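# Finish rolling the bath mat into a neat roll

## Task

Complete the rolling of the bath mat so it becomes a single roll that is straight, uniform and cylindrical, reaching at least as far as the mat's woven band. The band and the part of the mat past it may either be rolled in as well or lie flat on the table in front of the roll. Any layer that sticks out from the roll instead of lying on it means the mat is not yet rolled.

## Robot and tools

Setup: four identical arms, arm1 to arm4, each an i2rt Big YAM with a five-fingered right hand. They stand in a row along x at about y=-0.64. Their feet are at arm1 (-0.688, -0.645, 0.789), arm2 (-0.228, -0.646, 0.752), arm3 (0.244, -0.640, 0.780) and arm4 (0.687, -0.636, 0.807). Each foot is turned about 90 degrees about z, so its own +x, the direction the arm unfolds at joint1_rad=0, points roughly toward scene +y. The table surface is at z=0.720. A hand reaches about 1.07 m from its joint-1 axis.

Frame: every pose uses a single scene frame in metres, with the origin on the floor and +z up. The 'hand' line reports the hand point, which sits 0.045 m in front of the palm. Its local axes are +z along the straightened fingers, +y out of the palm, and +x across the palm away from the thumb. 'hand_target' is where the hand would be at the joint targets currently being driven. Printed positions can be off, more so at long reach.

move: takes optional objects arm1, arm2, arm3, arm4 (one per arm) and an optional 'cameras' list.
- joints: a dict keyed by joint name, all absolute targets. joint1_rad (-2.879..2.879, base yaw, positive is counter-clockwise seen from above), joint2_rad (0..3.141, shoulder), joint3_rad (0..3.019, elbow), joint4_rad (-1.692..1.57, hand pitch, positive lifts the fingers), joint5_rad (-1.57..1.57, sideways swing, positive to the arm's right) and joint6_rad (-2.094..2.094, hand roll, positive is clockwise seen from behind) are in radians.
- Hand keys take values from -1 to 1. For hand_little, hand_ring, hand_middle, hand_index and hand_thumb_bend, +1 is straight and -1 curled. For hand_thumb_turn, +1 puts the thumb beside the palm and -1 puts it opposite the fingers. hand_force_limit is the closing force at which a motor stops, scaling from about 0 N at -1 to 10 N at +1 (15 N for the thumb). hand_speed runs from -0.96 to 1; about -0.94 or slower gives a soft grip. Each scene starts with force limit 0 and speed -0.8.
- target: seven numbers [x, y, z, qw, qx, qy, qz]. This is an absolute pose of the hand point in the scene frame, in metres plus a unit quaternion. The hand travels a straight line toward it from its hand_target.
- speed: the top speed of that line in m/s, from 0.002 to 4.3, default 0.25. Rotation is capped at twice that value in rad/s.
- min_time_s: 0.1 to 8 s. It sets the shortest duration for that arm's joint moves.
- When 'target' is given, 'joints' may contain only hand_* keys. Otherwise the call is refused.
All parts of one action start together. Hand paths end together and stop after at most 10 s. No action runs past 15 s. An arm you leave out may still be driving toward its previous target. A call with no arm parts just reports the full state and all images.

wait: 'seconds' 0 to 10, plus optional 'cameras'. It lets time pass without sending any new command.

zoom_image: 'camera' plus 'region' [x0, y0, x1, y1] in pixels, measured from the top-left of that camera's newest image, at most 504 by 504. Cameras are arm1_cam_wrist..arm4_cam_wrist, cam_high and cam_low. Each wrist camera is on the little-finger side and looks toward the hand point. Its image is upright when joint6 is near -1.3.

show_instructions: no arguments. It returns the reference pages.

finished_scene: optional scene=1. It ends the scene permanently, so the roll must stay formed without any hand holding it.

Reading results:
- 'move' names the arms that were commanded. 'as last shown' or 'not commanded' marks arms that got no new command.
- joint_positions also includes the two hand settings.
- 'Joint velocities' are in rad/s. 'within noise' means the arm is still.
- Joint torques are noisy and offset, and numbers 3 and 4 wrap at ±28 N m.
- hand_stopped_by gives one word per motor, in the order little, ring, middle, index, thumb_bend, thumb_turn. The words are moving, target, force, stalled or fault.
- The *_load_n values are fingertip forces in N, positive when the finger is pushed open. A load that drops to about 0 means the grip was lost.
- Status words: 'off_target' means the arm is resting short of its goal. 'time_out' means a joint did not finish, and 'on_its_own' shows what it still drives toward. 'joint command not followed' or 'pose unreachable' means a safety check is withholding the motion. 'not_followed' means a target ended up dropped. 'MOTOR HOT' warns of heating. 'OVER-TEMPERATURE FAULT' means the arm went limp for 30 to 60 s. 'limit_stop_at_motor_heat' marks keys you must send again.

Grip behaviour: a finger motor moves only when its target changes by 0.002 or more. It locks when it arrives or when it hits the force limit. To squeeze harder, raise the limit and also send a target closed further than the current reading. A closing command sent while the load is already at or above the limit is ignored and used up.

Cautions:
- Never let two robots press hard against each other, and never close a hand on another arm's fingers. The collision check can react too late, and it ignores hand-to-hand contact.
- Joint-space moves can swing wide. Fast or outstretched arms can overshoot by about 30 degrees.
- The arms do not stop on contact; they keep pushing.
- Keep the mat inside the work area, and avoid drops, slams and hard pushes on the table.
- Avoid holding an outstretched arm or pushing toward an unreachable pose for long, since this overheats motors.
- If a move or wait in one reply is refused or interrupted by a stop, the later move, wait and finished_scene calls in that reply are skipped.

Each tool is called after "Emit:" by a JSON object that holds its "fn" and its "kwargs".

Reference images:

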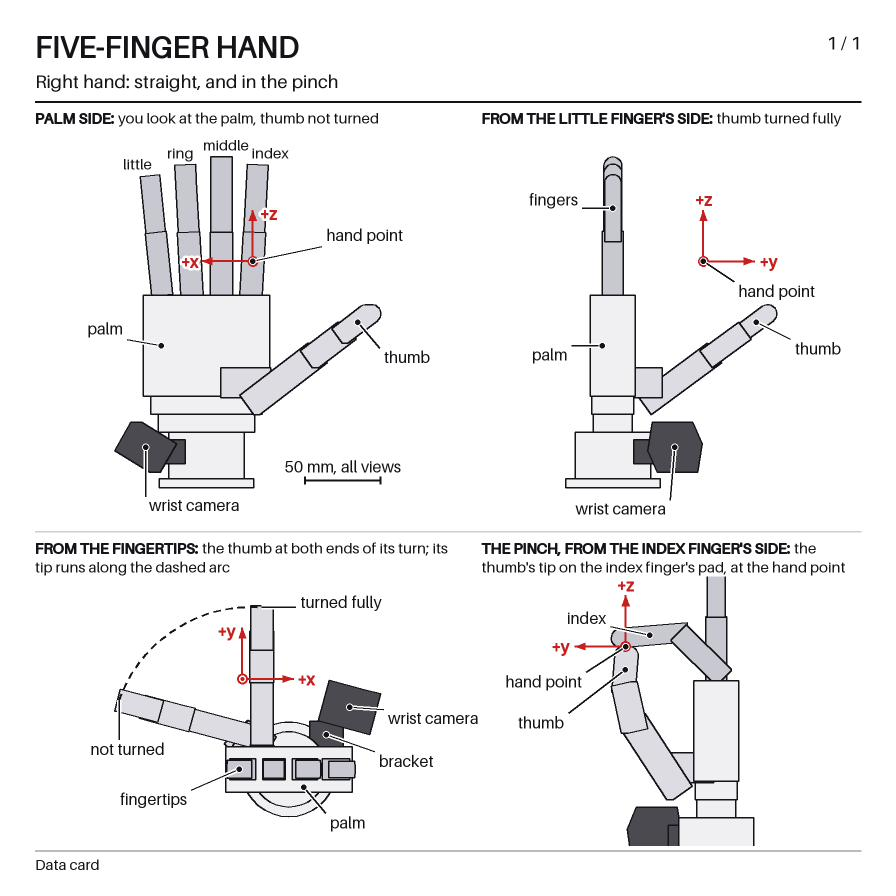

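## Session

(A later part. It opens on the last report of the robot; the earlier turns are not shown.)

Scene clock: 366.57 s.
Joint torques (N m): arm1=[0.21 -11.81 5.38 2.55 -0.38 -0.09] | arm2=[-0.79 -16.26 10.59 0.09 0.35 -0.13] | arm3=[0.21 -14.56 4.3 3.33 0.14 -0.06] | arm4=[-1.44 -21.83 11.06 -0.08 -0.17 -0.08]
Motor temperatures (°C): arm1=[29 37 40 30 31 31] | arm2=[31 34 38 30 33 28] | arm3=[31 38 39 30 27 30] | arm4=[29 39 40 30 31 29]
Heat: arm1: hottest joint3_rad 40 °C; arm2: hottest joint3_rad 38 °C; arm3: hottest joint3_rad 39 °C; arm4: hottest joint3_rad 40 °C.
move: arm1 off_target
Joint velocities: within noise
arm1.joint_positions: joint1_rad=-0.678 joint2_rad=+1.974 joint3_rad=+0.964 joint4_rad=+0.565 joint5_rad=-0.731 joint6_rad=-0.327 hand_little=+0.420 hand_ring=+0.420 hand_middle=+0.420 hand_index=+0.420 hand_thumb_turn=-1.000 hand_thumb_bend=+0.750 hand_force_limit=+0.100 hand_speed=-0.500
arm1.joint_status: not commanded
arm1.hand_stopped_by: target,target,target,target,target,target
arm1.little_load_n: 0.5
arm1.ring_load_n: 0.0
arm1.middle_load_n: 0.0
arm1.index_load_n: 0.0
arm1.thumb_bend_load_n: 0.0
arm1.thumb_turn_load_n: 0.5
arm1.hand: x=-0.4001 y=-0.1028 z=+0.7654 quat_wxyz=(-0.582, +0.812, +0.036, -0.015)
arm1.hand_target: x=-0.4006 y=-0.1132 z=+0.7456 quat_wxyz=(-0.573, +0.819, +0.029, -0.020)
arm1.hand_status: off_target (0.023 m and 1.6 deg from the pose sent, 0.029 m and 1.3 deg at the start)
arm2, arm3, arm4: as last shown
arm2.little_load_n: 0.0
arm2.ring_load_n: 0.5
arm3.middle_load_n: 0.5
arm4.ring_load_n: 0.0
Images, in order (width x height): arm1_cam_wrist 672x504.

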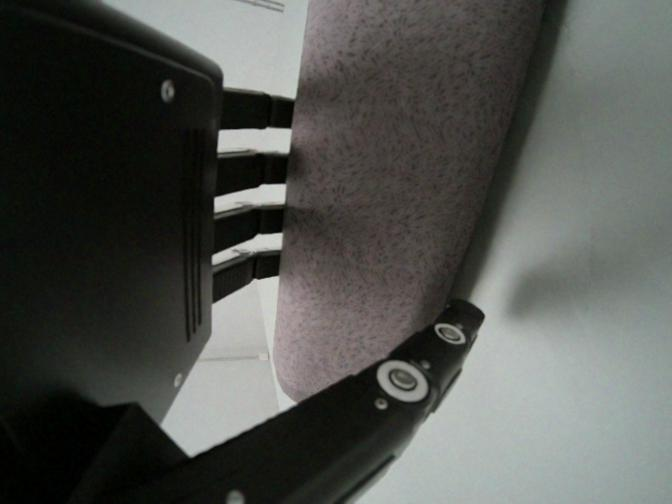

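Emit:
{"fn": "move", "kwargs": {"arm1": {"target": [-0.400, -0.117, 0.742, 0.5733, -0.8187, -0.0286, 0.0200], "speed": 0.06, "joints": {"hand_little": 0.36, "hand_ring": 0.36, "hand_middle": 0.36, "hand_index": 0.36, "hand_thumb_bend": 0.5, "hand_speed": -0.65}}}}

Emit:
{"fn": "move", "kwargs": {"arm1": {"joints": {"hand_little": 0.28, "hand_ring": 0.28, "hand_middle": 0.28, "hand_index": 0.28, "hand_thumb_bend": 0.32, "hand_speed": -0.72}}, "cameras": ["arm1_cam_wrist"]}}

Scene clock: 367.87 s.
Joint torques (N m): arm1=[0.15 -10.7 5.05 2.65 -0.41 -0.16] | arm2=[0.03 -17.03 10.39 0.05 0.34 -0.06] | arm3=[0.26 -14.62 4.3 3.32 0.14 -0.06] | arm4=[-0.85 -22.42 11.06 0.12 -0.16 -0.1]
Motor temperatures (°C): arm1=[29 37 40 30 31 31] | arm2=[31 34 38 30 33 28] | arm3=[31 37 39 30 27 30] | arm4=[29 39 40 30 31 29]
Heat: arm1: hottest joint3_rad 40 °C; arm2: hottest joint3_rad 38 °C; arm3: hottest joint3_rad 39 °C; arm4: hottest joint3_rad 40 °C.
move: arm1 off_target
Joint velocities: within noise
arm1.joint_positions: joint1_rad=-0.681 joint2_rad=+1.974 joint3_rad=+0.957 joint4_rad=+0.577 joint5_rad=-0.736 joint6_rad=-0.331 hand_little=+0.360 hand_ring=+0.360 hand_middle=+0.360 hand_index=+0.360 hand_thumb_turn=-1.000 hand_thumb_bend=+0.500 hand_force_limit=+0.100 hand_speed=-0.650
arm1.joint_status: all done
arm1.hand_stopped_by: target,target,target,target,target,target
arm1.little_load_n: 0.5
arm1.ring_load_n: 0.5
arm1.middle_load_n: 0.0
arm1.index_load_n: 0.0
arm1.thumb_bend_load_n: 0.0
arm1.thumb_turn_load_n: 0.0
arm1.hand: x=-0.3998 y=-0.1048 z=+0.7650 quat_wxyz=(-0.584, +0.810, +0.039, -0.013)
arm1.hand_target: x=-0.4006 y=-0.1172 z=+0.7428 quat_wxyz=(-0.573, +0.819, +0.029, -0.020)
arm1.hand_status: off_target (0.026 m and 2.1 deg from the pose sent, 0.027 m and 1.6 deg at the start)
arm2, arm3, arm4: as last shown
arm2.ring_load_n: 0.0
pictures: none

Scene clock: 368.80 s.
Joint torques (N m): arm1=[-0.03 -11.63 5.24 2.36 -0.4 -0.07] | arm2=[-0.79 -16.03 10.19 0.2 0.33 -0.13] | arm3=[0.21 -14.56 4.29 3.33 0.14 -0.07] | arm4=[-1.08 -21.6 11.02 -0.05 -0.18 -0.11]
Motor temperatures (°C): arm1=[29 37 40 30 31 31] | arm2=[31 34 38 30 33 28] | arm3=[31 37 38 30 27 30] | arm4=[29 39 40 30 31 29]
Heat: arm1: hottest joint3_rad 40 °C; arm2: hottest joint3_rad 38 °C; arm3: hottest joint3_rad 38 °C; arm4: hottest joint3_rad 40 °C.
move: arm1 done
Joint velocities: within noise
arm1.joint_positions: joint1_rad=-0.682 joint2_rad=+1.974 joint3_rad=+0.957 joint4_rad=+0.581 joint5_rad=-0.736 joint6_rad=-0.331 hand_little=+0.280 hand_ring=+0.280 hand_middle=+0.280 hand_index=+0.280 hand_thumb_turn=-1.000 hand_thumb_bend=+0.321 hand_force_limit=+0.100 hand_speed=-0.720
arm1.joint_status: all done
arm1.hand_stopped_by: target,target,target,target,target,target
arm1.little_load_n: 0.5
arm1.ring_load_n: 1.0
arm1.middle_load_n: 1.5
arm1.index_load_n: 0.0
arm1.thumb_bend_load_n: 2.0
arm1.thumb_turn_load_n: 0.5
arm1.hand: x=-0.3990 y=-0.1046 z=+0.7657 quat_wxyz=(-0.586, +0.810, +0.039, -0.012)
arm1.hand_target: x=-0.4004 y=-0.1173 z=+0.7428 quat_wxyz=(-0.573, +0.819, +0.028, -0.020)
arm1.hand_status: not commanded
arm2, arm3, arm4: as last shown
arm2.joint_positions: joint1_rad=-0.122 joint2_rad=+1.933 joint3_rad=+1.495 joint4_rad=-0.814 joint5_rad=-0.075 joint6_rad=-0.208 hand_little=+0.226 hand_ring=+0.226 hand_middle=+0.226 hand_index=+0.226 hand_thumb_turn=-1.000 hand_thumb_bend=+0.222 hand_force_limit=+0.100 hand_speed=-0.800
arm2.hand: x=-0.1636 y=-0.0620 z=+0.7789 quat_wxyz=(-0.164, +0.986, +0.028, -0.009)
arm2.hand_target: x=-0.1610 y=-0.0583 z=+0.7720 quat_wxyz=(-0.157, +0.987, +0.034, -0.006)
arm3.middle_load_n: 0.0
arm4.ring_load_n: 0.5
Images, in order (width x height): arm1_cam_wrist 672x504.

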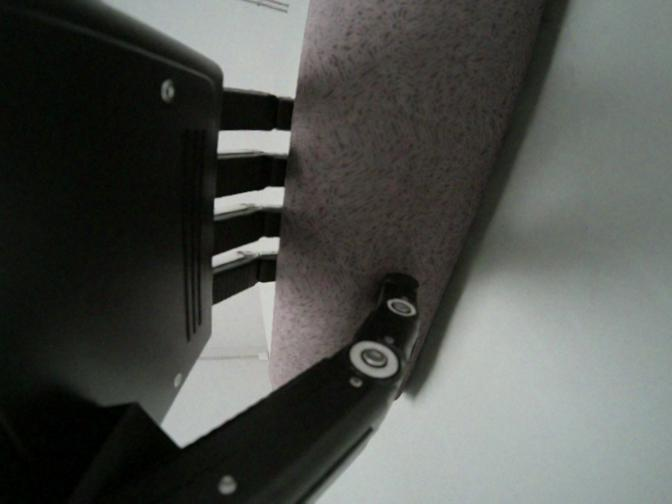

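Emit:
{"fn": "move", "kwargs": {"arm1": {"joints": {"hand_little": 0.235, "hand_ring": 0.235, "hand_middle": 0.235, "hand_index": 0.235, "hand_thumb_bend": 0.235, "hand_speed": -0.8}}, "arm3": {"joints": {"hand_little": 0.235, "hand_ring": 0.235, "hand_middle": 0.235, "hand_index": 0.235, "hand_thumb_bend": 0.235, "hand_speed": -0.8}}}}

Emit:
{"fn": "move", "kwargs": {"arm2": {"target": [-0.161, -0.058, 0.797, 0.1563, -0.9870, -0.0345, 0.0055], "speed": 0.06, "joints": {"hand_speed": -0.6, "hand_little": 0.36, "hand_ring": 0.36, "hand_middle": 0.36, "hand_index": 0.36, "hand_thumb_bend": 0.45}}, "arm4": {"target": [0.319, -0.023, 0.810, 0.0262, -0.9990, -0.0349, 0.0009], "speed": 0.06, "joints": {"hand_speed": -0.6, "hand_little": 0.36, "hand_ring": 0.36, "hand_middle": 0.36, "hand_index": 0.36, "hand_thumb_bend": 0.45}}, "cameras": ["cam_low", "cam_high"]}}

Emit:
{"fn": "zoom_image", "kwargs": {"camera": "cam_low", "region": [340, 220, 600, 340]}}

Scene clock: 369.97 s.
Joint torques (N m): arm1=[-0.26 -12.16 5.14 2.47 -0.4 -0.12] | arm2=[-0.26 -16.85 10.35 0.23 0.24 -0.14] | arm3=[0.26 -14.56 4.3 3.3 0.14 -0.06] | arm4=[-1.14 -21.66 11.06 -0.09 -0.11 -0.06]
Motor temperatures (°C): arm1=[29 37 40 30 31 31] | arm2=[31 34 38 30 33 28] | arm3=[31 37 38 31 27 30] | arm4=[29 39 40 30 31 29]
Heat: arm1: hottest joint3_rad 40 °C; arm2: hottest joint3_rad 38 °C; arm3: hottest joint3_rad 38 °C; arm4: hottest joint3_rad 40 °C.
move: arm1 done; arm3 done
Joint velocities: within noise
arm1.joint_positions: joint1_rad=-0.682 joint2_rad=+1.974 joint3_rad=+0.957 joint4_rad=+0.582 joint5_rad=-0.736 joint6_rad=-0.333 hand_little=+0.236 hand_ring=+0.236 hand_middle=+0.237 hand_index=+0.236 hand_thumb_turn=-1.000 hand_thumb_bend=+0.240 hand_force_limit=+0.100 hand_speed=-0.800
arm1.joint_status: all done
arm1.hand_stopped_by: target,target,target,target,target,target
arm1.little_load_n: 1.0
arm1.ring_load_n: 2.0
arm1.middle_load_n: 3.5
arm1.index_load_n: 1.0
arm1.thumb_bend_load_n: 5.5
arm1.thumb_turn_load_n: 1.0
arm1.hand: x=-0.3989 y=-0.1045 z=+0.7657 quat_wxyz=(-0.586, +0.809, +0.040, -0.011)
arm1.hand_target: x=-0.4005 y=-0.1172 z=+0.7428 quat_wxyz=(-0.573, +0.819, +0.028, -0.020)
arm1.hand_status: not commanded
arm2, arm4: as last shown
arm2.joint_positions: joint1_rad=-0.122 joint2_rad=+1.933 joint3_rad=+1.495 joint4_rad=-0.816 joint5_rad=-0.075 joint6_rad=-0.209 hand_little=+0.226 hand_ring=+0.226 hand_middle=+0.226 hand_index=+0.226 hand_thumb_turn=-1.000 hand_thumb_bend=+0.222 hand_force_limit=+0.100 hand_speed=-0.800
arm2.little_load_n: 0.5
arm2.middle_load_n: -0.5
arm2.thumb_turn_load_n: 0.5
arm2.hand: x=-0.1635 y=-0.0627 z=+0.7788 quat_wxyz=(-0.163, +0.986, +0.028, -0.008)
arm2.hand_target: x=-0.1609 y=-0.0582 z=+0.7720 quat_wxyz=(-0.157, +0.987, +0.034, -0.005)
arm3.joint_positions: joint1_rad=+0.237 joint2_rad=+1.850 joint3_rad=+0.755 joint4_rad=+0.740 joint5_rad=+0.202 joint6_rad=+0.085 hand_little=+0.236 hand_ring=+0.236 hand_middle=+0.237 hand_index=+0.237 hand_thumb_turn=-1.000 hand_thumb_bend=+0.240 hand_force_limit=+0.100 hand_speed=-0.800
arm3.joint_status: all done
arm3.hand_stopped_by: target,target,target,target,target,target
arm3.little_load_n: 1.0
arm3.ring_load_n: 1.5
arm3.middle_load_n: 3.0
arm3.index_load_n: 3.0
arm3.thumb_bend_load_n: 5.5
arm3.thumb_turn_load_n: 0.5
arm3.hand: x=+0.0864 y=-0.0604 z=+0.7675 quat_wxyz=(-0.574, +0.819, +0.019, -0.020)
arm3.hand_target: x=+0.0802 y=-0.0641 z=+0.7610 quat_wxyz=(-0.573, +0.819, +0.029, -0.020)
arm3.hand_status: not commanded
arm4.joint_positions: joint1_rad=+0.466 joint2_rad=+2.469 joint3_rad=+2.306 joint4_rad=-1.368 joint5_rad=+0.018 joint6_rad=+0.404 hand_little=+0.226 hand_ring=+0.226 hand_middle=+0.226 hand_index=+0.226 hand_thumb_turn=-1.000 hand_thumb_bend=+0.223 hand_force_limit=+0.100 hand_speed=-0.800
arm4.ring_load_n: 0.0
arm4.hand: x=+0.3199 y=-0.0328 z=+0.7893 quat_wxyz=(-0.024, +0.999, +0.037, +0.001)
arm4.hand_target: x=+0.3192 y=-0.0233 z=+0.7871 quat_wxyz=(-0.027, +0.999, +0.035, -0.001)
pictures: none

Scene clock: 370.97 s.
Joint torques (N m): arm1=[-0.03 -11.93 5.44 2.52 -0.36 -0.09] | arm2=[-0.56 -18.02 11.71 0.27 0.09 -0.07] | arm3=[0.26 -14.68 4.29 3.3 0.13 -0.06] | arm4=[-0.97 -23.12 11.82 -0.23 0.1 -0.11]
Motor temperatures (°C): arm1=[29 37 39 30 31 31] | arm2=[31 34 38 30 33 28] | arm3=[31 37 38 31 27 30] | arm4=[29 39 40 30 31 29]
Heat: arm1: hottest joint3_rad 39 °C; arm2: hottest joint3_rad 38 °C; arm3: hottest joint3_rad 38 °C; arm4: hottest joint3_rad 40 °C.
move: arm2 off_target; arm4 off_target
Joint velocities: within noise
arm1, arm3: as last shown
arm1.joint_positions: joint1_rad=-0.682 joint2_rad=+1.974 joint3_rad=+0.957 joint4_rad=+0.582 joint5_rad=-0.737 joint6_rad=-0.333 hand_little=+0.236 hand_ring=+0.236 hand_middle=+0.237 hand_index=+0.236 hand_thumb_turn=-1.000 hand_thumb_bend=+0.240 hand_force_limit=+0.100 hand_speed=-0.800
arm1.little_load_n: 0.0
arm1.ring_load_n: 1.5
arm1.thumb_bend_load_n: 6.0
arm1.thumb_turn_load_n: 1.5
arm1.hand: x=-0.3987 y=-0.1046 z=+0.7658 quat_wxyz=(-0.586, +0.809, +0.040, -0.011)
arm1.hand_target: x=-0.4005 y=-0.1172 z=+0.7428 quat_wxyz=(-0.573, +0.819, +0.029, -0.020)
arm2.joint_positions: joint1_rad=-0.122 joint2_rad=+1.926 joint3_rad=+1.508 joint4_rad=-0.871 joint5_rad=-0.070 joint6_rad=-0.215 hand_little=+0.360 hand_ring=+0.360 hand_middle=+0.360 hand_index=+0.360 hand_thumb_turn=-1.000 hand_thumb_bend=+0.450 hand_force_limit=+0.100 hand_speed=-0.600
arm2.joint_status: all done
arm2.hand_stopped_by: target,target,target,target,target,target
arm2.little_load_n: 1.0
arm2.ring_load_n: 0.0
arm2.middle_load_n: -1.5
arm2.index_load_n: 0.0
arm2.thumb_bend_load_n: 0.0
arm2.thumb_turn_load_n: 0.0
arm2.hand: x=-0.1637 y=-0.0714 z=+0.7865 quat_wxyz=(-0.146, +0.989, +0.030, -0.009)
arm2.hand_target: x=-0.1610 y=-0.0584 z=+0.7972 quat_wxyz=(-0.157, +0.987, +0.034, -0.005)
arm2.hand_status: off_target (0.017 m and 1.4 deg from the pose sent, 0.019 m and 1.1 deg at the start)
arm3.little_load_n: 0.0
arm3.ring_load_n: 1.0
arm3.index_load_n: 2.0
arm3.thumb_bend_load_n: 6.0
arm3.thumb_turn_load_n: 0.0
arm3.hand: x=+0.0865 y=-0.0604 z=+0.7675 quat_wxyz=(-0.574, +0.819, +0.019, -0.020)
arm4.joint_positions: joint1_rad=+0.466 joint2_rad=+2.470 joint3_rad=+2.329 joint4_rad=-1.414 joint5_rad=+0.013 joint6_rad=+0.404 hand_little=+0.360 hand_ring=+0.360 hand_middle=+0.360 hand_index=+0.360 hand_thumb_turn=-1.000 hand_thumb_bend=+0.450 hand_force_limit=+0.100 hand_speed=-0.600
arm4.joint_status: all done
arm4.hand_stopped_by: target,target,target,target,target,target
arm4.little_load_n: 0.5
arm4.ring_load_n: 0.0
arm4.middle_load_n: 0.0
arm4.index_load_n: 0.5
arm4.thumb_bend_load_n: 0.0
arm4.thumb_turn_load_n: 0.0
arm4.hand: x=+0.3214 y=-0.0378 z=+0.7981 quat_wxyz=(-0.012, +0.999, +0.037, +0.004)
arm4.hand_target: x=+0.3194 y=-0.0238 z=+0.8101 quat_wxyz=(-0.027, +0.999, +0.035, -0.001)
arm4.hand_status: off_target (0.019 m and 1.8 deg from the pose sent, 0.023 m and 0.4 deg at the start)
pictures: cam_high, cam_low
Images, in order (width x height): cam_high 672x504, cam_low 672x504.

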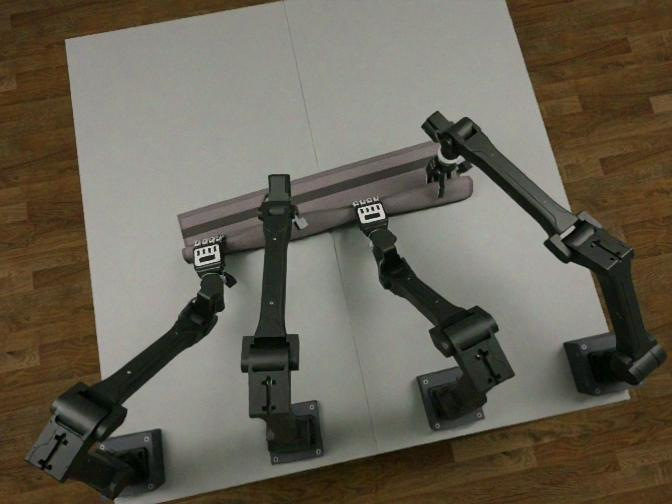

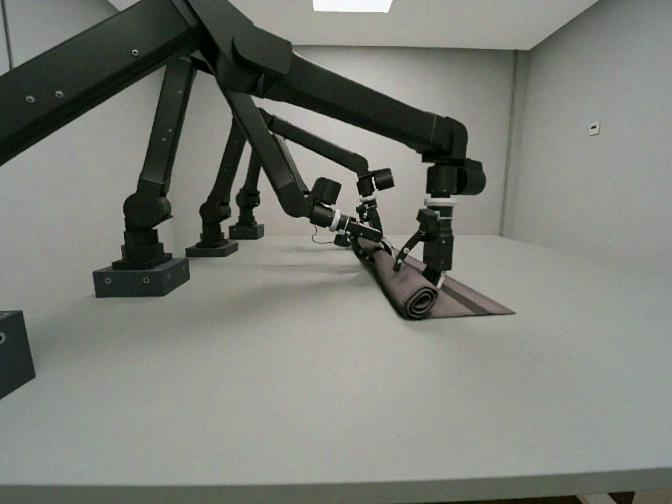

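Scaled by 1.938 from the camera's image (finer frame: 960x720).

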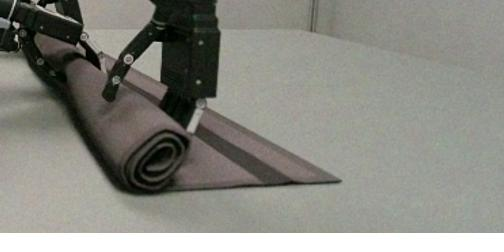

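Emit:
{"fn": "move", "kwargs": {"arm2": {"target": [-0.162, -0.072, 0.788, 0.5733, -0.8187, -0.0286, 0.0200], "speed": 0.14, "joints": {"hand_thumb_bend": 0.84}}, "arm4": {"target": [0.319, -0.048, 0.798, 0.5733, -0.8187, -0.0286, 0.0200], "speed": 0.14, "joints": {"hand_thumb_bend": 0.84}}}}

Emit:
{"fn": "move", "kwargs": {"arm2": {"target": [-0.162, -0.079, 0.785, 0.5733, -0.8187, -0.0286, 0.0200], "speed": 0.1, "joints": {"hand_little": 0.58, "hand_ring": 0.58, "hand_middle": 0.58, "hand_index": 0.58, "hand_thumb_bend": 0.9}}, "arm4": {"target": [0.319, -0.059, 0.794, 0.5733, -0.8187, -0.0286, 0.0200], "speed": 0.1, "joints": {"hand_little": 0.58, "hand_ring": 0.58, "hand_middle": 0.58, "hand_index": 0.58, "hand_thumb_bend": 0.9}}, "cameras": ["cam_low", "cam_high", "arm2_cam_wrist", "arm4_cam_wrist"]}}

Emit:
{"fn": "zoom_image", "kwargs": {"camera": "cam_low", "region": [340, 220, 600, 340]}}

Emit:
{"fn": "zoom_image", "kwargs": {"camera": "cam_high", "region": [160, 110, 500, 280]}}

Scene clock: 376.27 s.
Joint torques (N m): arm1=[-0.09 -11.58 5.15 2.1 -0.3 -0.08] | arm2=[-1.14 -12.63 6.04 2.09 -0.13 0.1] | arm3=[0.26 -14.68 4.29 3.28 0.12 -0.06] | arm4=[-0.09 -17.26 4.97 3.14 0.21 -0.17]
Motor temperatures (°C): arm1=[29 37 39 30 31 31] | arm2=[31 34 38 30 33 28] | arm3=[31 37 38 31 27 30] | arm4=[29 39 39 30 31 29]
Heat: arm1: hottest joint3_rad 39 °C; arm2: hottest joint3_rad 38 °C; arm3: hottest joint3_rad 38 °C; arm4: hottest joint2_rad 39 °C.
move: arm2 done; arm4 done
Joint velocities: within noise
arm1, arm3: as last shown
arm1.joint_positions: joint1_rad=-0.682 joint2_rad=+1.975 joint3_rad=+0.957 joint4_rad=+0.582 joint5_rad=-0.738 joint6_rad=-0.333 hand_little=+0.236 hand_ring=+0.236 hand_middle=+0.237 hand_index=+0.236 hand_thumb_turn=-1.000 hand_thumb_bend=+0.240 hand_force_limit=+0.100 hand_speed=-0.800
arm1.ring_load_n: 1.0
arm1.middle_load_n: 4.0
arm1.index_load_n: 1.5
arm1.thumb_bend_load_n: 5.0
arm1.thumb_turn_load_n: 1.0
arm1.hand: x=-0.3990 y=-0.1047 z=+0.7656 quat_wxyz=(-0.586, +0.809, +0.040, -0.012)
arm1.hand_target: x=-0.4006 y=-0.1172 z=+0.7427 quat_wxyz=(-0.573, +0.819, +0.029, -0.020)
arm2.joint_positions: joint1_rad=-0.202 joint2_rad=+1.698 joint3_rad=+0.751 joint4_rad=+0.569 joint5_rad=-0.298 joint6_rad=-0.127 hand_little=+0.360 hand_ring=+0.360 hand_middle=+0.360 hand_index=+0.360 hand_thumb_turn=-1.000 hand_thumb_bend=+0.840 hand_force_limit=+0.100 hand_speed=-0.600
arm2.joint_status: all done
arm2.hand_stopped_by: target,target,target,target,target,target
arm2.little_load_n: 0.0
arm2.ring_load_n: 0.0
arm2.middle_load_n: 0.0
arm2.index_load_n: 0.0
arm2.thumb_bend_load_n: 0.0
arm2.thumb_turn_load_n: 0.0
arm2.hand: x=-0.1661 y=-0.0720 z=+0.7889 quat_wxyz=(-0.570, +0.821, +0.035, -0.020)
arm2.hand_target: x=-0.1620 y=-0.0720 z=+0.7881 quat_wxyz=(-0.573, +0.819, +0.029, -0.020)
arm2.hand_status: done (0.004 m and 0.9 deg from the pose sent, 0.002 m and 53.2 deg at the start)
arm3.little_load_n: 0.5
arm3.index_load_n: 1.5
arm3.thumb_bend_load_n: 4.0
arm3.thumb_turn_load_n: 0.5
arm3.hand: x=+0.0865 y=-0.0604 z=+0.7673 quat_wxyz=(-0.573, +0.819, +0.019, -0.020)
arm3.hand_target: x=+0.0802 y=-0.0641 z=+0.7611 quat_wxyz=(-0.573, +0.819, +0.029, -0.020)
arm4.joint_positions: joint1_rad=+0.631 joint2_rad=+1.994 joint3_rad=+1.086 joint4_rad=+0.486 joint5_rad=+0.536 joint6_rad=+0.235 hand_little=+0.360 hand_ring=+0.360 hand_middle=+0.360 hand_index=+0.360 hand_thumb_turn=-1.000 hand_thumb_bend=+0.840 hand_force_limit=+0.100 hand_speed=-0.600
arm4.joint_status: all done
arm4.hand_stopped_by: target,target,target,target,target,target
arm4.little_load_n: 0.0
arm4.ring_load_n: 0.0
arm4.middle_load_n: 0.0
arm4.index_load_n: 0.0
arm4.thumb_bend_load_n: 0.0
arm4.thumb_turn_load_n: 0.0
arm4.hand: x=+0.3201 y=-0.0443 z=+0.8003 quat_wxyz=(-0.570, +0.821, +0.024, -0.020)
arm4.hand_target: x=+0.3190 y=-0.0480 z=+0.7981 quat_wxyz=(-0.573, +0.819, +0.029, -0.020)
arm4.hand_status: done (0.005 m and 0.6 deg from the pose sent, 0.010 m and 68.7 deg at the start)
pictures: none

Scene clock: 377.33 s.
Joint torques (N m): arm1=[0.38 -11.28 5.16 2.24 -0.38 -0.12] | arm2=[-1.26 -12.98 5.98 1.98 -0.14 0] | arm3=[0.38 -14.68 4.29 3.3 0.12 -0.06] | arm4=[0.38 -16.97 4.64 3.15 0.23 -0.11]
Motor temperatures (°C): arm1=[29 37 39 30 31 31] | arm2=[31 34 38 30 33 28] | arm3=[31 37 38 31 27 30] | arm4=[29 39 39 30 31 29]
Heat: arm1: hottest joint3_rad 39 °C; arm2: hottest joint3_rad 38 °C; arm3: hottest joint3_rad 38 °C; arm4: hottest joint2_rad 39 °C.
move: arm2 done; arm4 done
Joint velocities: within noise
arm1, arm3: as last shown
arm1.middle_load_n: 3.5
arm1.hand_target: x=-0.4006 y=-0.1172 z=+0.7428 quat_wxyz=(-0.573, +0.819, +0.029, -0.020)
arm2.joint_positions: joint1_rad=-0.206 joint2_rad=+1.698 joint3_rad=+0.730 joint4_rad=+0.585 joint5_rad=-0.302 joint6_rad=-0.127 hand_little=+0.580 hand_ring=+0.580 hand_middle=+0.580 hand_index=+0.580 hand_thumb_turn=-1.000 hand_thumb_bend=+0.900 hand_force_limit=+0.100 hand_speed=-0.600
arm2.joint_status: all done
arm2.hand_stopped_by: target,target,target,target,target,target
arm2.little_load_n: 0.0
arm2.ring_load_n: -0.5
arm2.middle_load_n: 0.0
arm2.index_load_n: 0.0
arm2.thumb_bend_load_n: 0.0
arm2.thumb_turn_load_n: 0.0
arm2.hand: x=-0.1661 y=-0.0794 z=+0.7834 quat_wxyz=(-0.568, +0.822, +0.034, -0.021)
arm2.hand_target: x=-0.1620 y=-0.0791 z=+0.7849 quat_wxyz=(-0.573, +0.819, +0.029, -0.020)
arm2.hand_status: done (0.004 m and 0.9 deg from the pose sent, 0.009 m and 0.9 deg at the start)
arm3.thumb_turn_load_n: 0.0
arm3.hand_target: x=+0.0802 y=-0.0641 z=+0.7611 quat_wxyz=(-0.573, +0.819, +0.028, -0.020)
arm4.joint_positions: joint1_rad=+0.643 joint2_rad=+1.994 joint3_rad=+1.058 joint4_rad=+0.505 joint5_rad=+0.548 joint6_rad=+0.235 hand_little=+0.580 hand_ring=+0.580 hand_middle=+0.580 hand_index=+0.580 hand_thumb_turn=-1.000 hand_thumb_bend=+0.900 hand_force_limit=+0.100 hand_speed=-0.600
arm4.joint_status: all done
arm4.hand_stopped_by: target,target,target,target,target,target
arm4.little_load_n: 0.0
arm4.ring_load_n: 0.0
arm4.middle_load_n: 0.0
arm4.index_load_n: 0.0
arm4.thumb_bend_load_n: 0.0
arm4.thumb_turn_load_n: 0.0
arm4.hand: x=+0.3214 y=-0.0557 z=+0.7921 quat_wxyz=(-0.569, +0.822, +0.027, -0.017)
arm4.hand_target: x=+0.3191 y=-0.0589 z=+0.7940 quat_wxyz=(-0.573, +0.819, +0.028, -0.020)
arm4.hand_status: done (0.004 m and 0.8 deg from the pose sent, 0.016 m and 0.6 deg at the start)
pictures: arm2_cam_wrist, arm4_cam_wrist, cam_high, cam_low
Images, in order (width x height): arm2_cam_wrist 672x504, arm4_cam_wrist 672x504, cam_high 672x504, cam_low 672x504.

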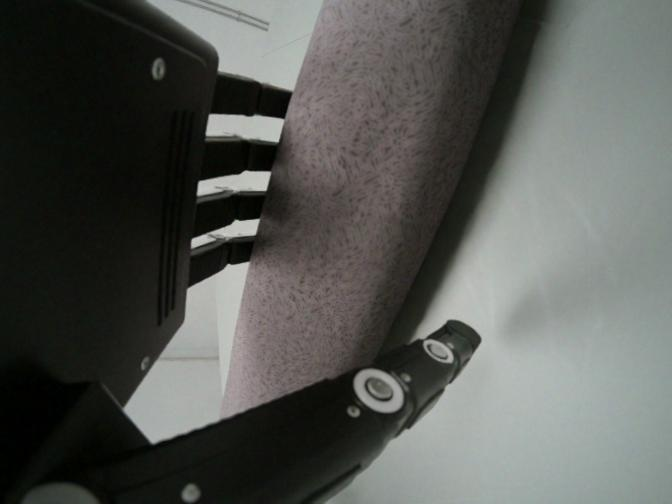

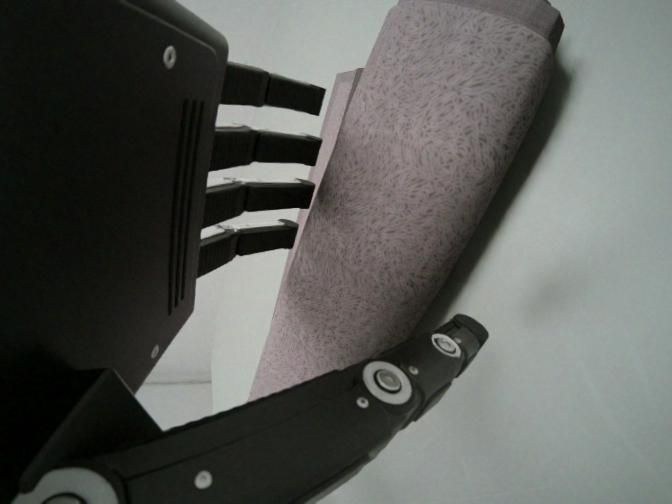

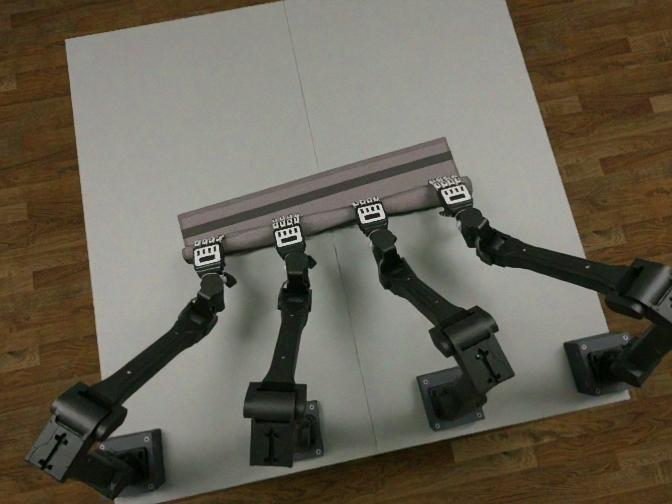

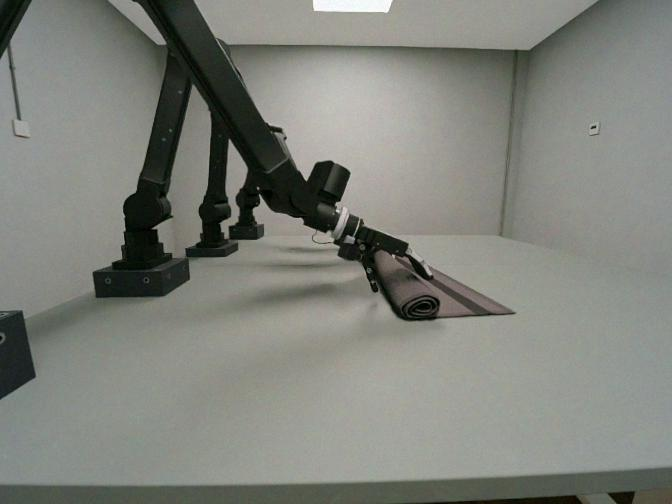

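Scaled by 1.938 from the camera's image (finer frame: 960x720).

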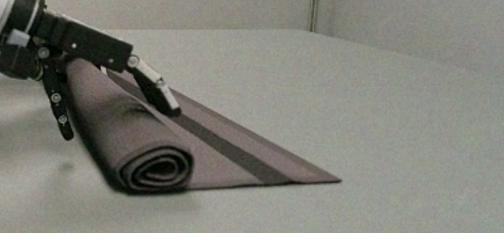

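Scaled by 1.482 from the camera's image (finer frame: 960x720).

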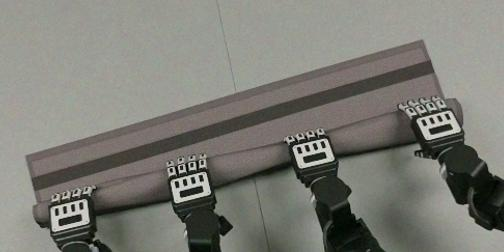

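Emit:
{"fn": "move", "kwargs": {"arm2": {"target": [-0.162, -0.078, 0.755, 0.5733, -0.8187, -0.0286, 0.0200], "speed": 0.08}, "arm4": {"target": [0.319, -0.059, 0.766, 0.5733, -0.8187, -0.0286, 0.0200], "speed": 0.08}}}

Emit:
{"fn": "move", "kwargs": {"arm2": {"target": [-0.162, -0.079, 0.750, 0.5733, -0.8187, -0.0286, 0.0200], "speed": 0.08, "joints": {"hand_little": 0.42, "hand_ring": 0.42, "hand_middle": 0.42, "hand_index": 0.42, "hand_thumb_bend": 0.54, "hand_speed": -0.65}}, "arm4": {"target": [0.319, -0.059, 0.762, 0.5733, -0.8187, -0.0286, 0.0200], "speed": 0.08, "joints": {"hand_little": 0.42, "hand_ring": 0.42, "hand_middle": 0.42, "hand_index": 0.42, "hand_thumb_bend": 0.54, "hand_speed": -0.65}}, "cameras": ["cam_low", "arm2_cam_wrist", "arm4_cam_wrist"]}}

Emit:
{"fn": "zoom_image", "kwargs": {"camera": "cam_low", "region": [340, 220, 600, 340]}}

Scene clock: 379.00 s.
Joint torques (N m): arm1=[0.79 -11.63 5.05 2.19 -0.29 -0.13] | arm2=[-1.38 -11.11 5.19 1.87 0.06 0.01] | arm3=[0.38 -14.68 4.27 3.28 0.12 -0.06] | arm4=[0.03 -16.15 4.36 3.18 0.25 -0.12]
Motor temperatures (°C): arm1=[29 37 39 30 31 31] | arm2=[31 34 38 30 33 28] | arm3=[31 37 38 31 27 30] | arm4=[29 39 39 30 31 29]
Heat: arm1: hottest joint3_rad 39 °C; arm2: hottest joint3_rad 38 °C; arm3: hottest joint3_rad 38 °C; arm4: hottest joint2_rad 39 °C.
move: arm2 off_target; arm4 done
Joint velocities: within noise
arm1, arm3: as last shown
arm2.joint_positions: joint1_rad=-0.206 joint2_rad=+1.765 joint3_rad=+0.724 joint4_rad=+0.683 joint5_rad=-0.305 joint6_rad=-0.122 hand_little=+0.580 hand_ring=+0.580 hand_middle=+0.580 hand_index=+0.580 hand_thumb_turn=-1.000 hand_thumb_bend=+0.900 hand_force_limit=+0.100 hand_speed=-0.600
arm2.joint_status: not commanded
arm2.hand_stopped_by: target,target,target,target,target,target
arm2.little_load_n: 0.0
arm2.ring_load_n: 0.0
arm2.middle_load_n: 0.0
arm2.index_load_n: 0.0
arm2.thumb_bend_load_n: 0.5
arm2.thumb_turn_load_n: 0.0
arm2.hand: x=-0.1659 y=-0.0749 z=+0.7653 quat_wxyz=(-0.578, +0.815, +0.035, -0.021)
arm2.hand_target: x=-0.1620 y=-0.0782 z=+0.7552 quat_wxyz=(-0.573, +0.819, +0.028, -0.020)
arm2.hand_status: off_target (0.011 m and 1.0 deg from the pose sent, 0.029 m and 0.9 deg at the start)
arm3.joint_positions: joint1_rad=+0.237 joint2_rad=+1.851 joint3_rad=+0.755 joint4_rad=+0.740 joint5_rad=+0.202 joint6_rad=+0.085 hand_little=+0.236 hand_ring=+0.236 hand_middle=+0.237 hand_index=+0.237 hand_thumb_turn=-1.000 hand_thumb_bend=+0.240 hand_force_limit=+0.100 hand_speed=-0.800
arm3.index_load_n: 1.0
arm3.thumb_turn_load_n: 0.5
arm3.hand: x=+0.0865 y=-0.0605 z=+0.7670 quat_wxyz=(-0.573, +0.819, +0.019, -0.020)
arm3.hand_target: x=+0.0802 y=-0.0642 z=+0.7610 quat_wxyz=(-0.573, +0.819, +0.029, -0.020)
arm4.joint_positions: joint1_rad=+0.643 joint2_rad=+2.044 joint3_rad=+1.058 joint4_rad=+0.568 joint5_rad=+0.548 joint6_rad=+0.235 hand_little=+0.580 hand_ring=+0.580 hand_middle=+0.580 hand_index=+0.580 hand_thumb_turn=-1.000 hand_thumb_bend=+0.900 hand_force_limit=+0.100 hand_speed=-0.600
arm4.joint_status: not commanded
arm4.hand_stopped_by: target,target,target,target,target,target
arm4.little_load_n: -0.5
arm4.ring_load_n: 0.0
arm4.middle_load_n: 0.0
arm4.index_load_n: 0.0
arm4.thumb_bend_load_n: 0.0
arm4.thumb_turn_load_n: 0.0
arm4.hand: x=+0.3202 y=-0.0540 z=+0.7732 quat_wxyz=(-0.573, +0.819, +0.025, -0.020)
arm4.hand_target: x=+0.3192 y=-0.0590 z=+0.7660 quat_wxyz=(-0.573, +0.819, +0.028, -0.020)
arm4.hand_status: done (0.009 m and 0.4 deg from the pose sent, 0.026 m and 0.8 deg at the start)
pictures: none

Scene clock: 380.20 s.
Joint torques (N m): arm1=[0.03 -11.75 4.92 2.36 -0.34 -0.13] | arm2=[-1.32 -11.11 4.83 1.66 -0.03 0.03] | arm3=[0.26 -14.62 4.29 3.29 0.12 -0.05] | arm4=[0.5 -15.03 4.44 3.11 0.17 -0.12]
Motor temperatures (°C): arm1=[29 36 39 30 31 31] | arm2=[31 34 38 30 33 28] | arm3=[31 37 38 31 27 30] | arm4=[29 39 39 30 31 29]
Heat: arm1: hottest joint3_rad 39 °C; arm2: hottest joint3_rad 38 °C; arm3: hottest joint3_rad 38 °C; arm4: hottest joint2_rad 39 °C.
move: arm2 off_target; arm4 off_target
Joint velocities: within noise
arm1, arm3: as last shown
arm1.little_load_n: 0.5
arm1.middle_load_n: 4.0
arm1.index_load_n: 1.0
arm2.joint_positions: joint1_rad=-0.206 joint2_rad=+1.780 joint3_rad=+0.724 joint4_rad=+0.706 joint5_rad=-0.305 joint6_rad=-0.121 hand_little=+0.420 hand_ring=+0.420 hand_middle=+0.420 hand_index=+0.420 hand_thumb_turn=-1.000 hand_thumb_bend=+0.540 hand_force_limit=+0.100 hand_speed=-0.650
arm2.joint_status: all done
arm2.hand_stopped_by: target,target,target,target,target,target
arm2.little_load_n: 0.0
arm2.ring_load_n: 0.0
arm2.middle_load_n: 1.0
arm2.index_load_n: 0.0
arm2.thumb_bend_load_n: 0.0
arm2.thumb_turn_load_n: 0.0
arm2.hand: x=-0.1655 y=-0.0732 z=+0.7626 quat_wxyz=(-0.582, +0.812, +0.035, -0.019)
arm2.hand_target: x=-0.1621 y=-0.0792 z=+0.7502 quat_wxyz=(-0.573, +0.819, +0.029, -0.020)
arm2.hand_status: off_target (0.014 m and 1.4 deg from the pose sent, 0.016 m and 1.0 deg at the start)
arm3.little_load_n: 0.0
arm3.middle_load_n: 3.5
arm3.hand_target: x=+0.0802 y=-0.0641 z=+0.7611 quat_wxyz=(-0.573, +0.819, +0.029, -0.020)
arm4.joint_positions: joint1_rad=+0.643 joint2_rad=+2.045 joint3_rad=+1.058 joint4_rad=+0.579 joint5_rad=+0.549 joint6_rad=+0.235 hand_little=+0.420 hand_ring=+0.420 hand_middle=+0.420 hand_index=+0.420 hand_thumb_turn=-1.000 hand_thumb_bend=+0.540 hand_force_limit=+0.100 hand_speed=-0.650
arm4.joint_status: all done
arm4.hand_stopped_by: target,target,target,target,target,target
arm4.little_load_n: 0.0
arm4.ring_load_n: 0.0
arm4.middle_load_n: 0.0
arm4.index_load_n: 0.5
arm4.thumb_bend_load_n: 0.0
arm4.thumb_turn_load_n: 0.0
arm4.hand: x=+0.3196 y=-0.0529 z=+0.7743 quat_wxyz=(-0.576, +0.817, +0.023, -0.022)
arm4.hand_target: x=+0.3193 y=-0.0590 z=+0.7622 quat_wxyz=(-0.573, +0.819, +0.028, -0.020)
arm4.hand_status: off_target (0.014 m and 0.7 deg from the pose sent, 0.012 m and 0.4 deg at the start)
pictures: arm2_cam_wrist, arm4_cam_wrist, cam_low
Images, in order (width x height): arm2_cam_wrist 672x504, arm4_cam_wrist 672x504, cam_low 672x504.

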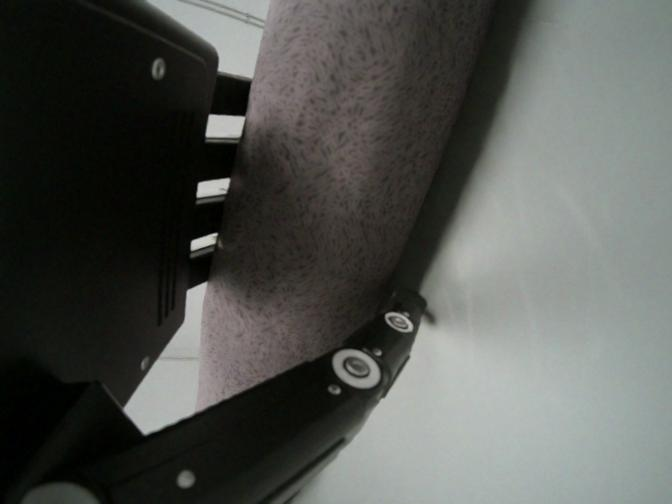

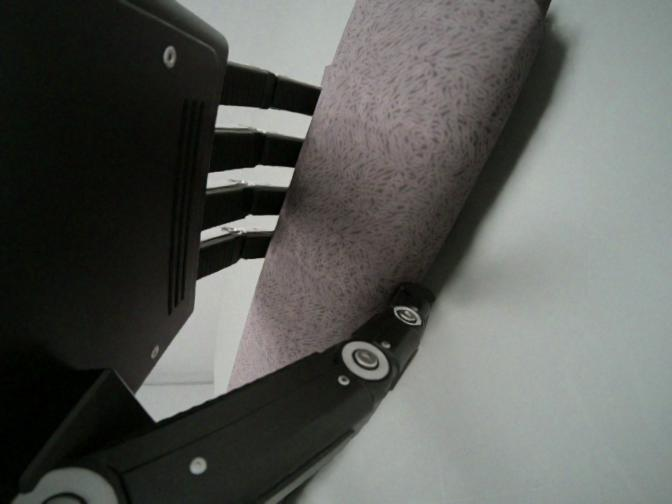

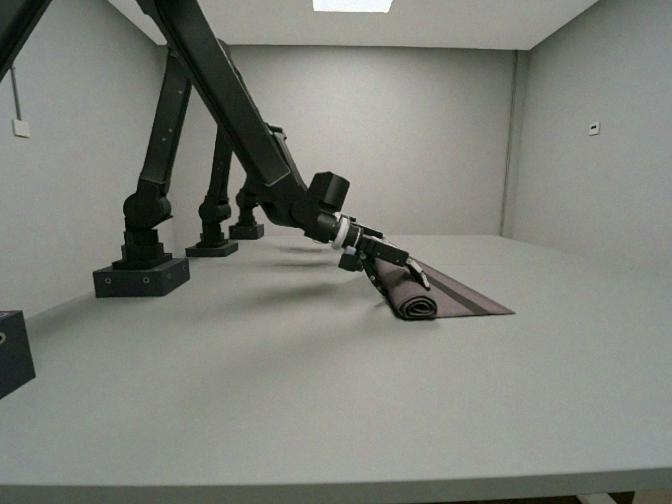

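Scaled by 1.938 from the camera's image (finer frame: 960x720).

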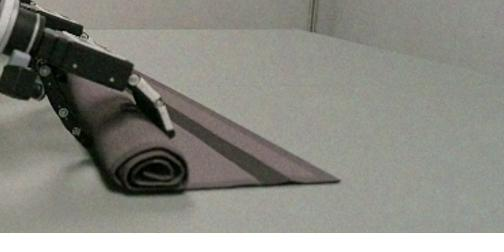

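Emit:
{"fn": "move", "kwargs": {"arm2": {"joints": {"hand_little": 0.33, "hand_ring": 0.33, "hand_middle": 0.33, "hand_index": 0.33, "hand_thumb_bend": 0.38, "hand_speed": -0.72}}, "arm4": {"joints": {"hand_little": 0.33, "hand_ring": 0.33, "hand_middle": 0.33, "hand_index": 0.33, "hand_thumb_bend": 0.38, "hand_speed": -0.72}}}}

Emit:
{"fn": "move", "kwargs": {"arm2": {"joints": {"hand_little": 0.27, "hand_ring": 0.27, "hand_middle": 0.27, "hand_index": 0.27, "hand_thumb_bend": 0.28, "hand_speed": -0.8}}, "arm4": {"joints": {"hand_little": 0.27, "hand_ring": 0.27, "hand_middle": 0.27, "hand_index": 0.27, "hand_thumb_bend": 0.28, "hand_speed": -0.8}}}}

Emit:
{"fn": "move", "kwargs": {"arm2": {"joints": {"hand_little": 0.23, "hand_ring": 0.23, "hand_middle": 0.23, "hand_index": 0.23, "hand_thumb_bend": 0.235, "hand_speed": -0.8}}, "arm4": {"joints": {"hand_little": 0.23, "hand_ring": 0.23, "hand_middle": 0.23, "hand_index": 0.23, "hand_thumb_bend": 0.235, "hand_speed": -0.8}}, "cameras": ["cam_low", "cam_high"]}}

Emit:
{"fn": "zoom_image", "kwargs": {"camera": "cam_low", "region": [340, 220, 600, 340]}}

Emit:
{"fn": "zoom_image", "kwargs": {"camera": "cam_high", "region": [160, 110, 500, 280]}}

Scene clock: 381.57 s.
Joint torques (N m): arm1=[0.73 -11.75 4.92 2.35 -0.31 -0.06] | arm2=[-1.03 -10.87 4.72 1.44 0.01 -0.03] | arm3=[0.32 -14.68 4.29 3.28 0.12 -0.05] | arm4=[0.38 -15.27 4.4 2.85 0.11 -0.09]
Motor temperatures (°C): arm1=[29 36 39 30 31 31] | arm2=[31 34 37 30 33 28] | arm3=[31 37 38 31 27 30] | arm4=[29 39 39 30 31 29]
Heat: arm1: hottest joint3_rad 39 °C; arm2: hottest joint3_rad 37 °C; arm3: hottest joint3_rad 38 °C; arm4: hottest joint2_rad 39 °C.
move: arm2 done; arm4 done
Joint velocities: within noise
arm1, arm3: as last shown
arm1.little_load_n: 0.0
arm1.ring_load_n: 0.5
arm1.hand_target: x=-0.4005 y=-0.1172 z=+0.7428 quat_wxyz=(-0.573, +0.819, +0.029, -0.020)
arm2.joint_positions: joint1_rad=-0.206 joint2_rad=+1.780 joint3_rad=+0.724 joint4_rad=+0.712 joint5_rad=-0.305 joint6_rad=-0.121 hand_little=+0.330 hand_ring=+0.330 hand_middle=+0.330 hand_index=+0.330 hand_thumb_turn=-1.000 hand_thumb_bend=+0.380 hand_force_limit=+0.100 hand_speed=-0.720
arm2.joint_status: all done
arm2.hand_stopped_by: target,target,target,target,target,target
arm2.little_load_n: 0.0
arm2.ring_load_n: 0.0
arm2.middle_load_n: 1.0
arm2.index_load_n: 0.5
arm2.thumb_bend_load_n: 0.5
arm2.thumb_turn_load_n: 0.0
arm2.hand: x=-0.1653 y=-0.0724 z=+0.7639 quat_wxyz=(-0.584, +0.811, +0.036, -0.019)
arm2.hand_target: x=-0.1621 y=-0.0793 z=+0.7502 quat_wxyz=(-0.573, +0.819, +0.029, -0.020)
arm2.hand_status: not commanded
arm3.middle_load_n: 3.0
arm3.thumb_bend_load_n: 3.5
arm4.joint_positions: joint1_rad=+0.643 joint2_rad=+2.045 joint3_rad=+1.058 joint4_rad=+0.584 joint5_rad=+0.549 joint6_rad=+0.235 hand_little=+0.330 hand_ring=+0.330 hand_middle=+0.330 hand_index=+0.330 hand_thumb_turn=-1.000 hand_thumb_bend=+0.381 hand_force_limit=+0.100 hand_speed=-0.720
arm4.joint_status: all done
arm4.hand_stopped_by: target,target,target,target,target,target
arm4.little_load_n: 0.0
arm4.ring_load_n: 0.0
arm4.middle_load_n: 1.5
arm4.index_load_n: 1.0
arm4.thumb_bend_load_n: 1.5
arm4.thumb_turn_load_n: 0.0
arm4.hand: x=+0.3193 y=-0.0523 z=+0.7754 quat_wxyz=(-0.578, +0.816, +0.022, -0.023)
arm4.hand_target: x=+0.3192 y=-0.0591 z=+0.7622 quat_wxyz=(-0.573, +0.819, +0.028, -0.020)
arm4.hand_status: not commanded
pictures: none

Scene clock: 382.40 s.
Joint torques (N m): arm1=[0.32 -11.58 5.26 2.3 -0.32 -0.1] | arm2=[-0.67 -12.4 4.75 1.36 0 0.03] | arm3=[0.26 -14.68 4.29 3.29 0.12 -0.05] | arm4=[-0.15 -15.79 4.37 2.69 0.15 -0.11]
Motor temperatures (°C): arm1=[29 36 39 30 31 31] | arm2=[31 34 37 30 33 28] | arm3=[31 37 37 31 27 30] | arm4=[29 39 39 30 31 29]
Heat: arm1: hottest joint3_rad 39 °C; arm2: hottest joint3_rad 37 °C; arm3: hottest joint2_rad 37 °C; arm4: hottest joint2_rad 39 °C.
move: arm2 done; arm4 done
Joint velocities: within noise
arm1, arm3: as last shown
arm1.joint_positions: joint1_rad=-0.682 joint2_rad=+1.975 joint3_rad=+0.957 joint4_rad=+0.582 joint5_rad=-0.739 joint6_rad=-0.333 hand_little=+0.236 hand_ring=+0.236 hand_middle=+0.237 hand_index=+0.236 hand_thumb_turn=-1.000 hand_thumb_bend=+0.240 hand_force_limit=+0.100 hand_speed=-0.800
arm1.ring_load_n: 1.0
arm1.middle_load_n: 3.5
arm1.index_load_n: 1.5
arm1.thumb_bend_load_n: 4.5
arm1.thumb_turn_load_n: 0.5
arm1.hand: x=-0.3992 y=-0.1047 z=+0.7657 quat_wxyz=(-0.586, +0.809, +0.041, -0.012)
arm1.hand_target: x=-0.4006 y=-0.1172 z=+0.7428 quat_wxyz=(-0.573, +0.819, +0.029, -0.020)
arm2.joint_positions: joint1_rad=-0.206 joint2_rad=+1.780 joint3_rad=+0.724 joint4_rad=+0.714 joint5_rad=-0.305 joint6_rad=-0.121 hand_little=+0.270 hand_ring=+0.270 hand_middle=+0.271 hand_index=+0.270 hand_thumb_turn=-1.000 hand_thumb_bend=+0.282 hand_force_limit=+0.100 hand_speed=-0.800
arm2.joint_status: all done
arm2.hand_stopped_by: target,target,target,target,target,target
arm2.little_load_n: 0.0
arm2.ring_load_n: 0.0
arm2.middle_load_n: 3.5
arm2.index_load_n: 0.5
arm2.thumb_bend_load_n: 2.5
arm2.thumb_turn_load_n: 0.0
arm2.hand: x=-0.1652 y=-0.0721 z=+0.7644 quat_wxyz=(-0.585, +0.810, +0.036, -0.019)
arm2.hand_target: x=-0.1621 y=-0.0793 z=+0.7502 quat_wxyz=(-0.573, +0.819, +0.029, -0.020)
arm2.hand_status: not commanded
arm3.ring_load_n: 0.5
arm3.thumb_bend_load_n: 2.5
arm3.hand_target: x=+0.0802 y=-0.0641 z=+0.7611 quat_wxyz=(-0.573, +0.819, +0.028, -0.020)
arm4.joint_positions: joint1_rad=+0.643 joint2_rad=+2.045 joint3_rad=+1.058 joint4_rad=+0.587 joint5_rad=+0.549 joint6_rad=+0.235 hand_little=+0.270 hand_ring=+0.270 hand_middle=+0.270 hand_index=+0.271 hand_thumb_turn=-1.000 hand_thumb_bend=+0.283 hand_force_limit=+0.100 hand_speed=-0.800
arm4.joint_status: all done
arm4.hand_stopped_by: target,target,target,target,target,target
arm4.little_load_n: 0.5
arm4.ring_load_n: 0.5
arm4.middle_load_n: 1.5
arm4.index_load_n: 1.5
arm4.thumb_bend_load_n: 3.5
arm4.thumb_turn_load_n: 0.0
arm4.hand: x=+0.3190 y=-0.0519 z=+0.7761 quat_wxyz=(-0.579, +0.815, +0.022, -0.023)
arm4.hand_target: x=+0.3192 y=-0.0591 z=+0.7622 quat_wxyz=(-0.573, +0.819, +0.028, -0.020)
arm4.hand_status: not commanded
pictures: none

Scene clock: 383.03 s.
Joint torques (N m): arm1=[-0.67 -11.87 5.12 2.32 -0.29 -0.15] | arm2=[-1.49 -12.34 4.57 1.26 0.04 -0.01] | arm3=[0.26 -14.68 4.29 3.28 0.12 -0.06] | arm4=[0.03 -15.62 4.4 2.67 0.13 -0.1]
Motor temperatures (°C): arm1=[29 36 39 30 31 31] | arm2=[31 34 37 30 33 28] | arm3=[31 37 37 31 27 30] | arm4=[29 38 39 30 31 29]
Heat: arm1: hottest joint3_rad 39 °C; arm2: hottest joint3_rad 37 °C; arm3: hottest joint2_rad 37 °C; arm4: hottest joint3_rad 39 °C.
move: arm2 done; arm4 done
Joint velocities: within noise
arm1.joint_positions: joint1_rad=-0.682 joint2_rad=+1.975 joint3_rad=+0.957 joint4_rad=+0.582 joint5_rad=-0.739 joint6_rad=-0.333 hand_little=+0.236 hand_ring=+0.236 hand_middle=+0.237 hand_index=+0.236 hand_thumb_turn=-1.000 hand_thumb_bend=+0.240 hand_force_limit=+0.100 hand_speed=-0.800
arm1.joint_status: not commanded
arm1.hand_stopped_by: target,target,target,target,target,target
arm1.little_load_n: 0.0
arm1.ring_load_n: 0.5
arm1.middle_load_n: 3.5
arm1.index_load_n: 1.5
arm1.thumb_bend_load_n: 4.5
arm1.thumb_turn_load_n: 0.5
arm1.hand: x=-0.3992 y=-0.1047 z=+0.7657 quat_wxyz=(-0.586, +0.809, +0.041, -0.012)
arm1.hand_target: x=-0.4006 y=-0.1172 z=+0.7428 quat_wxyz=(-0.573, +0.819, +0.029, -0.020)
arm1.hand_status: not commanded
arm2.joint_positions: joint1_rad=-0.206 joint2_rad=+1.780 joint3_rad=+0.724 joint4_rad=+0.715 joint5_rad=-0.305 joint6_rad=-0.121 hand_little=+0.230 hand_ring=+0.230 hand_middle=+0.231 hand_index=+0.230 hand_thumb_turn=-1.000 hand_thumb_bend=+0.240 hand_force_limit=+0.100 hand_speed=-0.800
arm2.joint_status: all done
arm2.hand_stopped_by: target,target,target,target,target,target
arm2.little_load_n: 1.0
arm2.ring_load_n: 0.5
arm2.middle_load_n: 4.5
arm2.index_load_n: 1.5
arm2.thumb_bend_load_n: 5.0
arm2.thumb_turn_load_n: 0.0
arm2.hand: x=-0.1652 y=-0.0721 z=+0.7642 quat_wxyz=(-0.585, +0.810, +0.036, -0.019)
arm2.hand_target: x=-0.1621 y=-0.0792 z=+0.7503 quat_wxyz=(-0.573, +0.819, +0.028, -0.020)
arm2.hand_status: not commanded
arm3.joint_positions: joint1_rad=+0.238 joint2_rad=+1.851 joint3_rad=+0.755 joint4_rad=+0.740 joint5_rad=+0.202 joint6_rad=+0.085 hand_little=+0.236 hand_ring=+0.236 hand_middle=+0.237 hand_index=+0.237 hand_thumb_turn=-1.000 hand_thumb_bend=+0.240 hand_force_limit=+0.100 hand_speed=-0.800
arm3.joint_status: not commanded
arm3.hand_stopped_by: target,target,target,target,target,target
arm3.little_load_n: 0.0
arm3.ring_load_n: 0.5
arm3.middle_load_n: 3.0
arm3.index_load_n: 1.0
arm3.thumb_bend_load_n: 2.5
arm3.thumb_turn_load_n: 0.5
arm3.hand: x=+0.0863 y=-0.0605 z=+0.7670 quat_wxyz=(-0.573, +0.819, +0.019, -0.020)
arm3.hand_target: x=+0.0801 y=-0.0642 z=+0.7611 quat_wxyz=(-0.573, +0.819, +0.029, -0.020)
arm3.hand_status: not commanded
arm4.joint_positions: joint1_rad=+0.643 joint2_rad=+2.045 joint3_rad=+1.058 joint4_rad=+0.590 joint5_rad=+0.549 joint6_rad=+0.235 hand_little=+0.230 hand_ring=+0.230 hand_middle=+0.231 hand_index=+0.231 hand_thumb_turn=-1.000 hand_thumb_bend=+0.240 hand_force_limit=+0.100 hand_speed=-0.800
arm4.joint_status: all done
arm4.hand_stopped_by: target,target,target,target,target,target
arm4.little_load_n: 0.0
arm4.ring_load_n: 1.0
arm4.middle_load_n: 3.5
arm4.index_load_n: 2.0
arm4.thumb_bend_load_n: 5.0
arm4.thumb_turn_load_n: 0.0
arm4.hand: x=+0.3187 y=-0.0515 z=+0.7768 quat_wxyz=(-0.580, +0.814, +0.021, -0.024)
arm4.hand_target: x=+0.3192 y=-0.0590 z=+0.7622 quat_wxyz=(-0.573, +0.819, +0.028, -0.020)
arm4.hand_status: not commanded
pictures: cam_high, cam_low
Images, in order (width x height): cam_high 672x504, cam_low 672x504.

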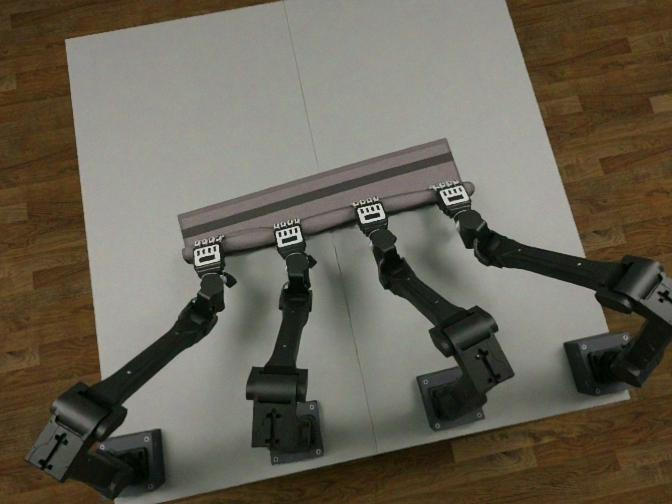

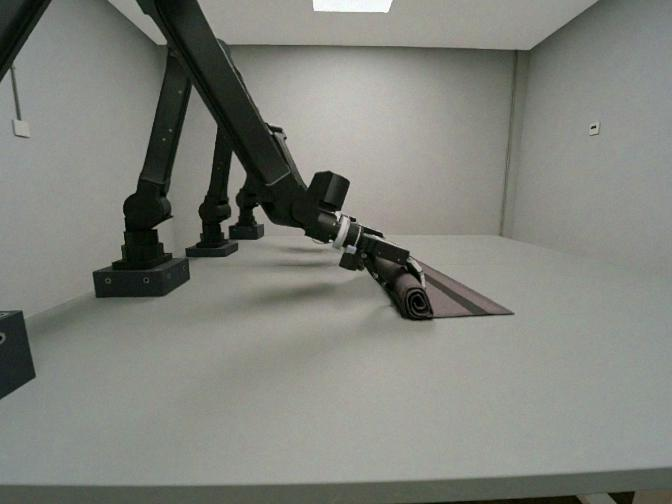

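Scaled by 1.938 from the camera's image (finer frame: 960x720).

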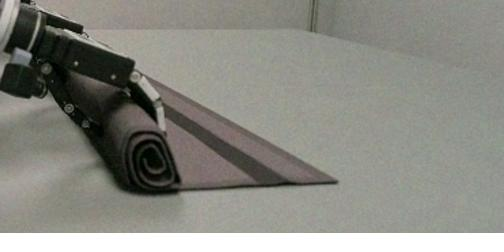

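Scaled by 1.482 from the camera's image (finer frame: 960x720).

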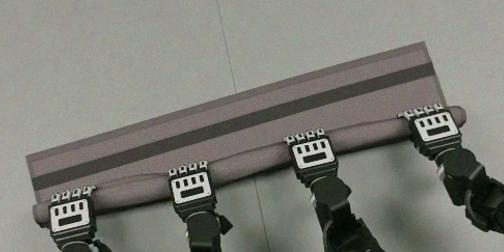

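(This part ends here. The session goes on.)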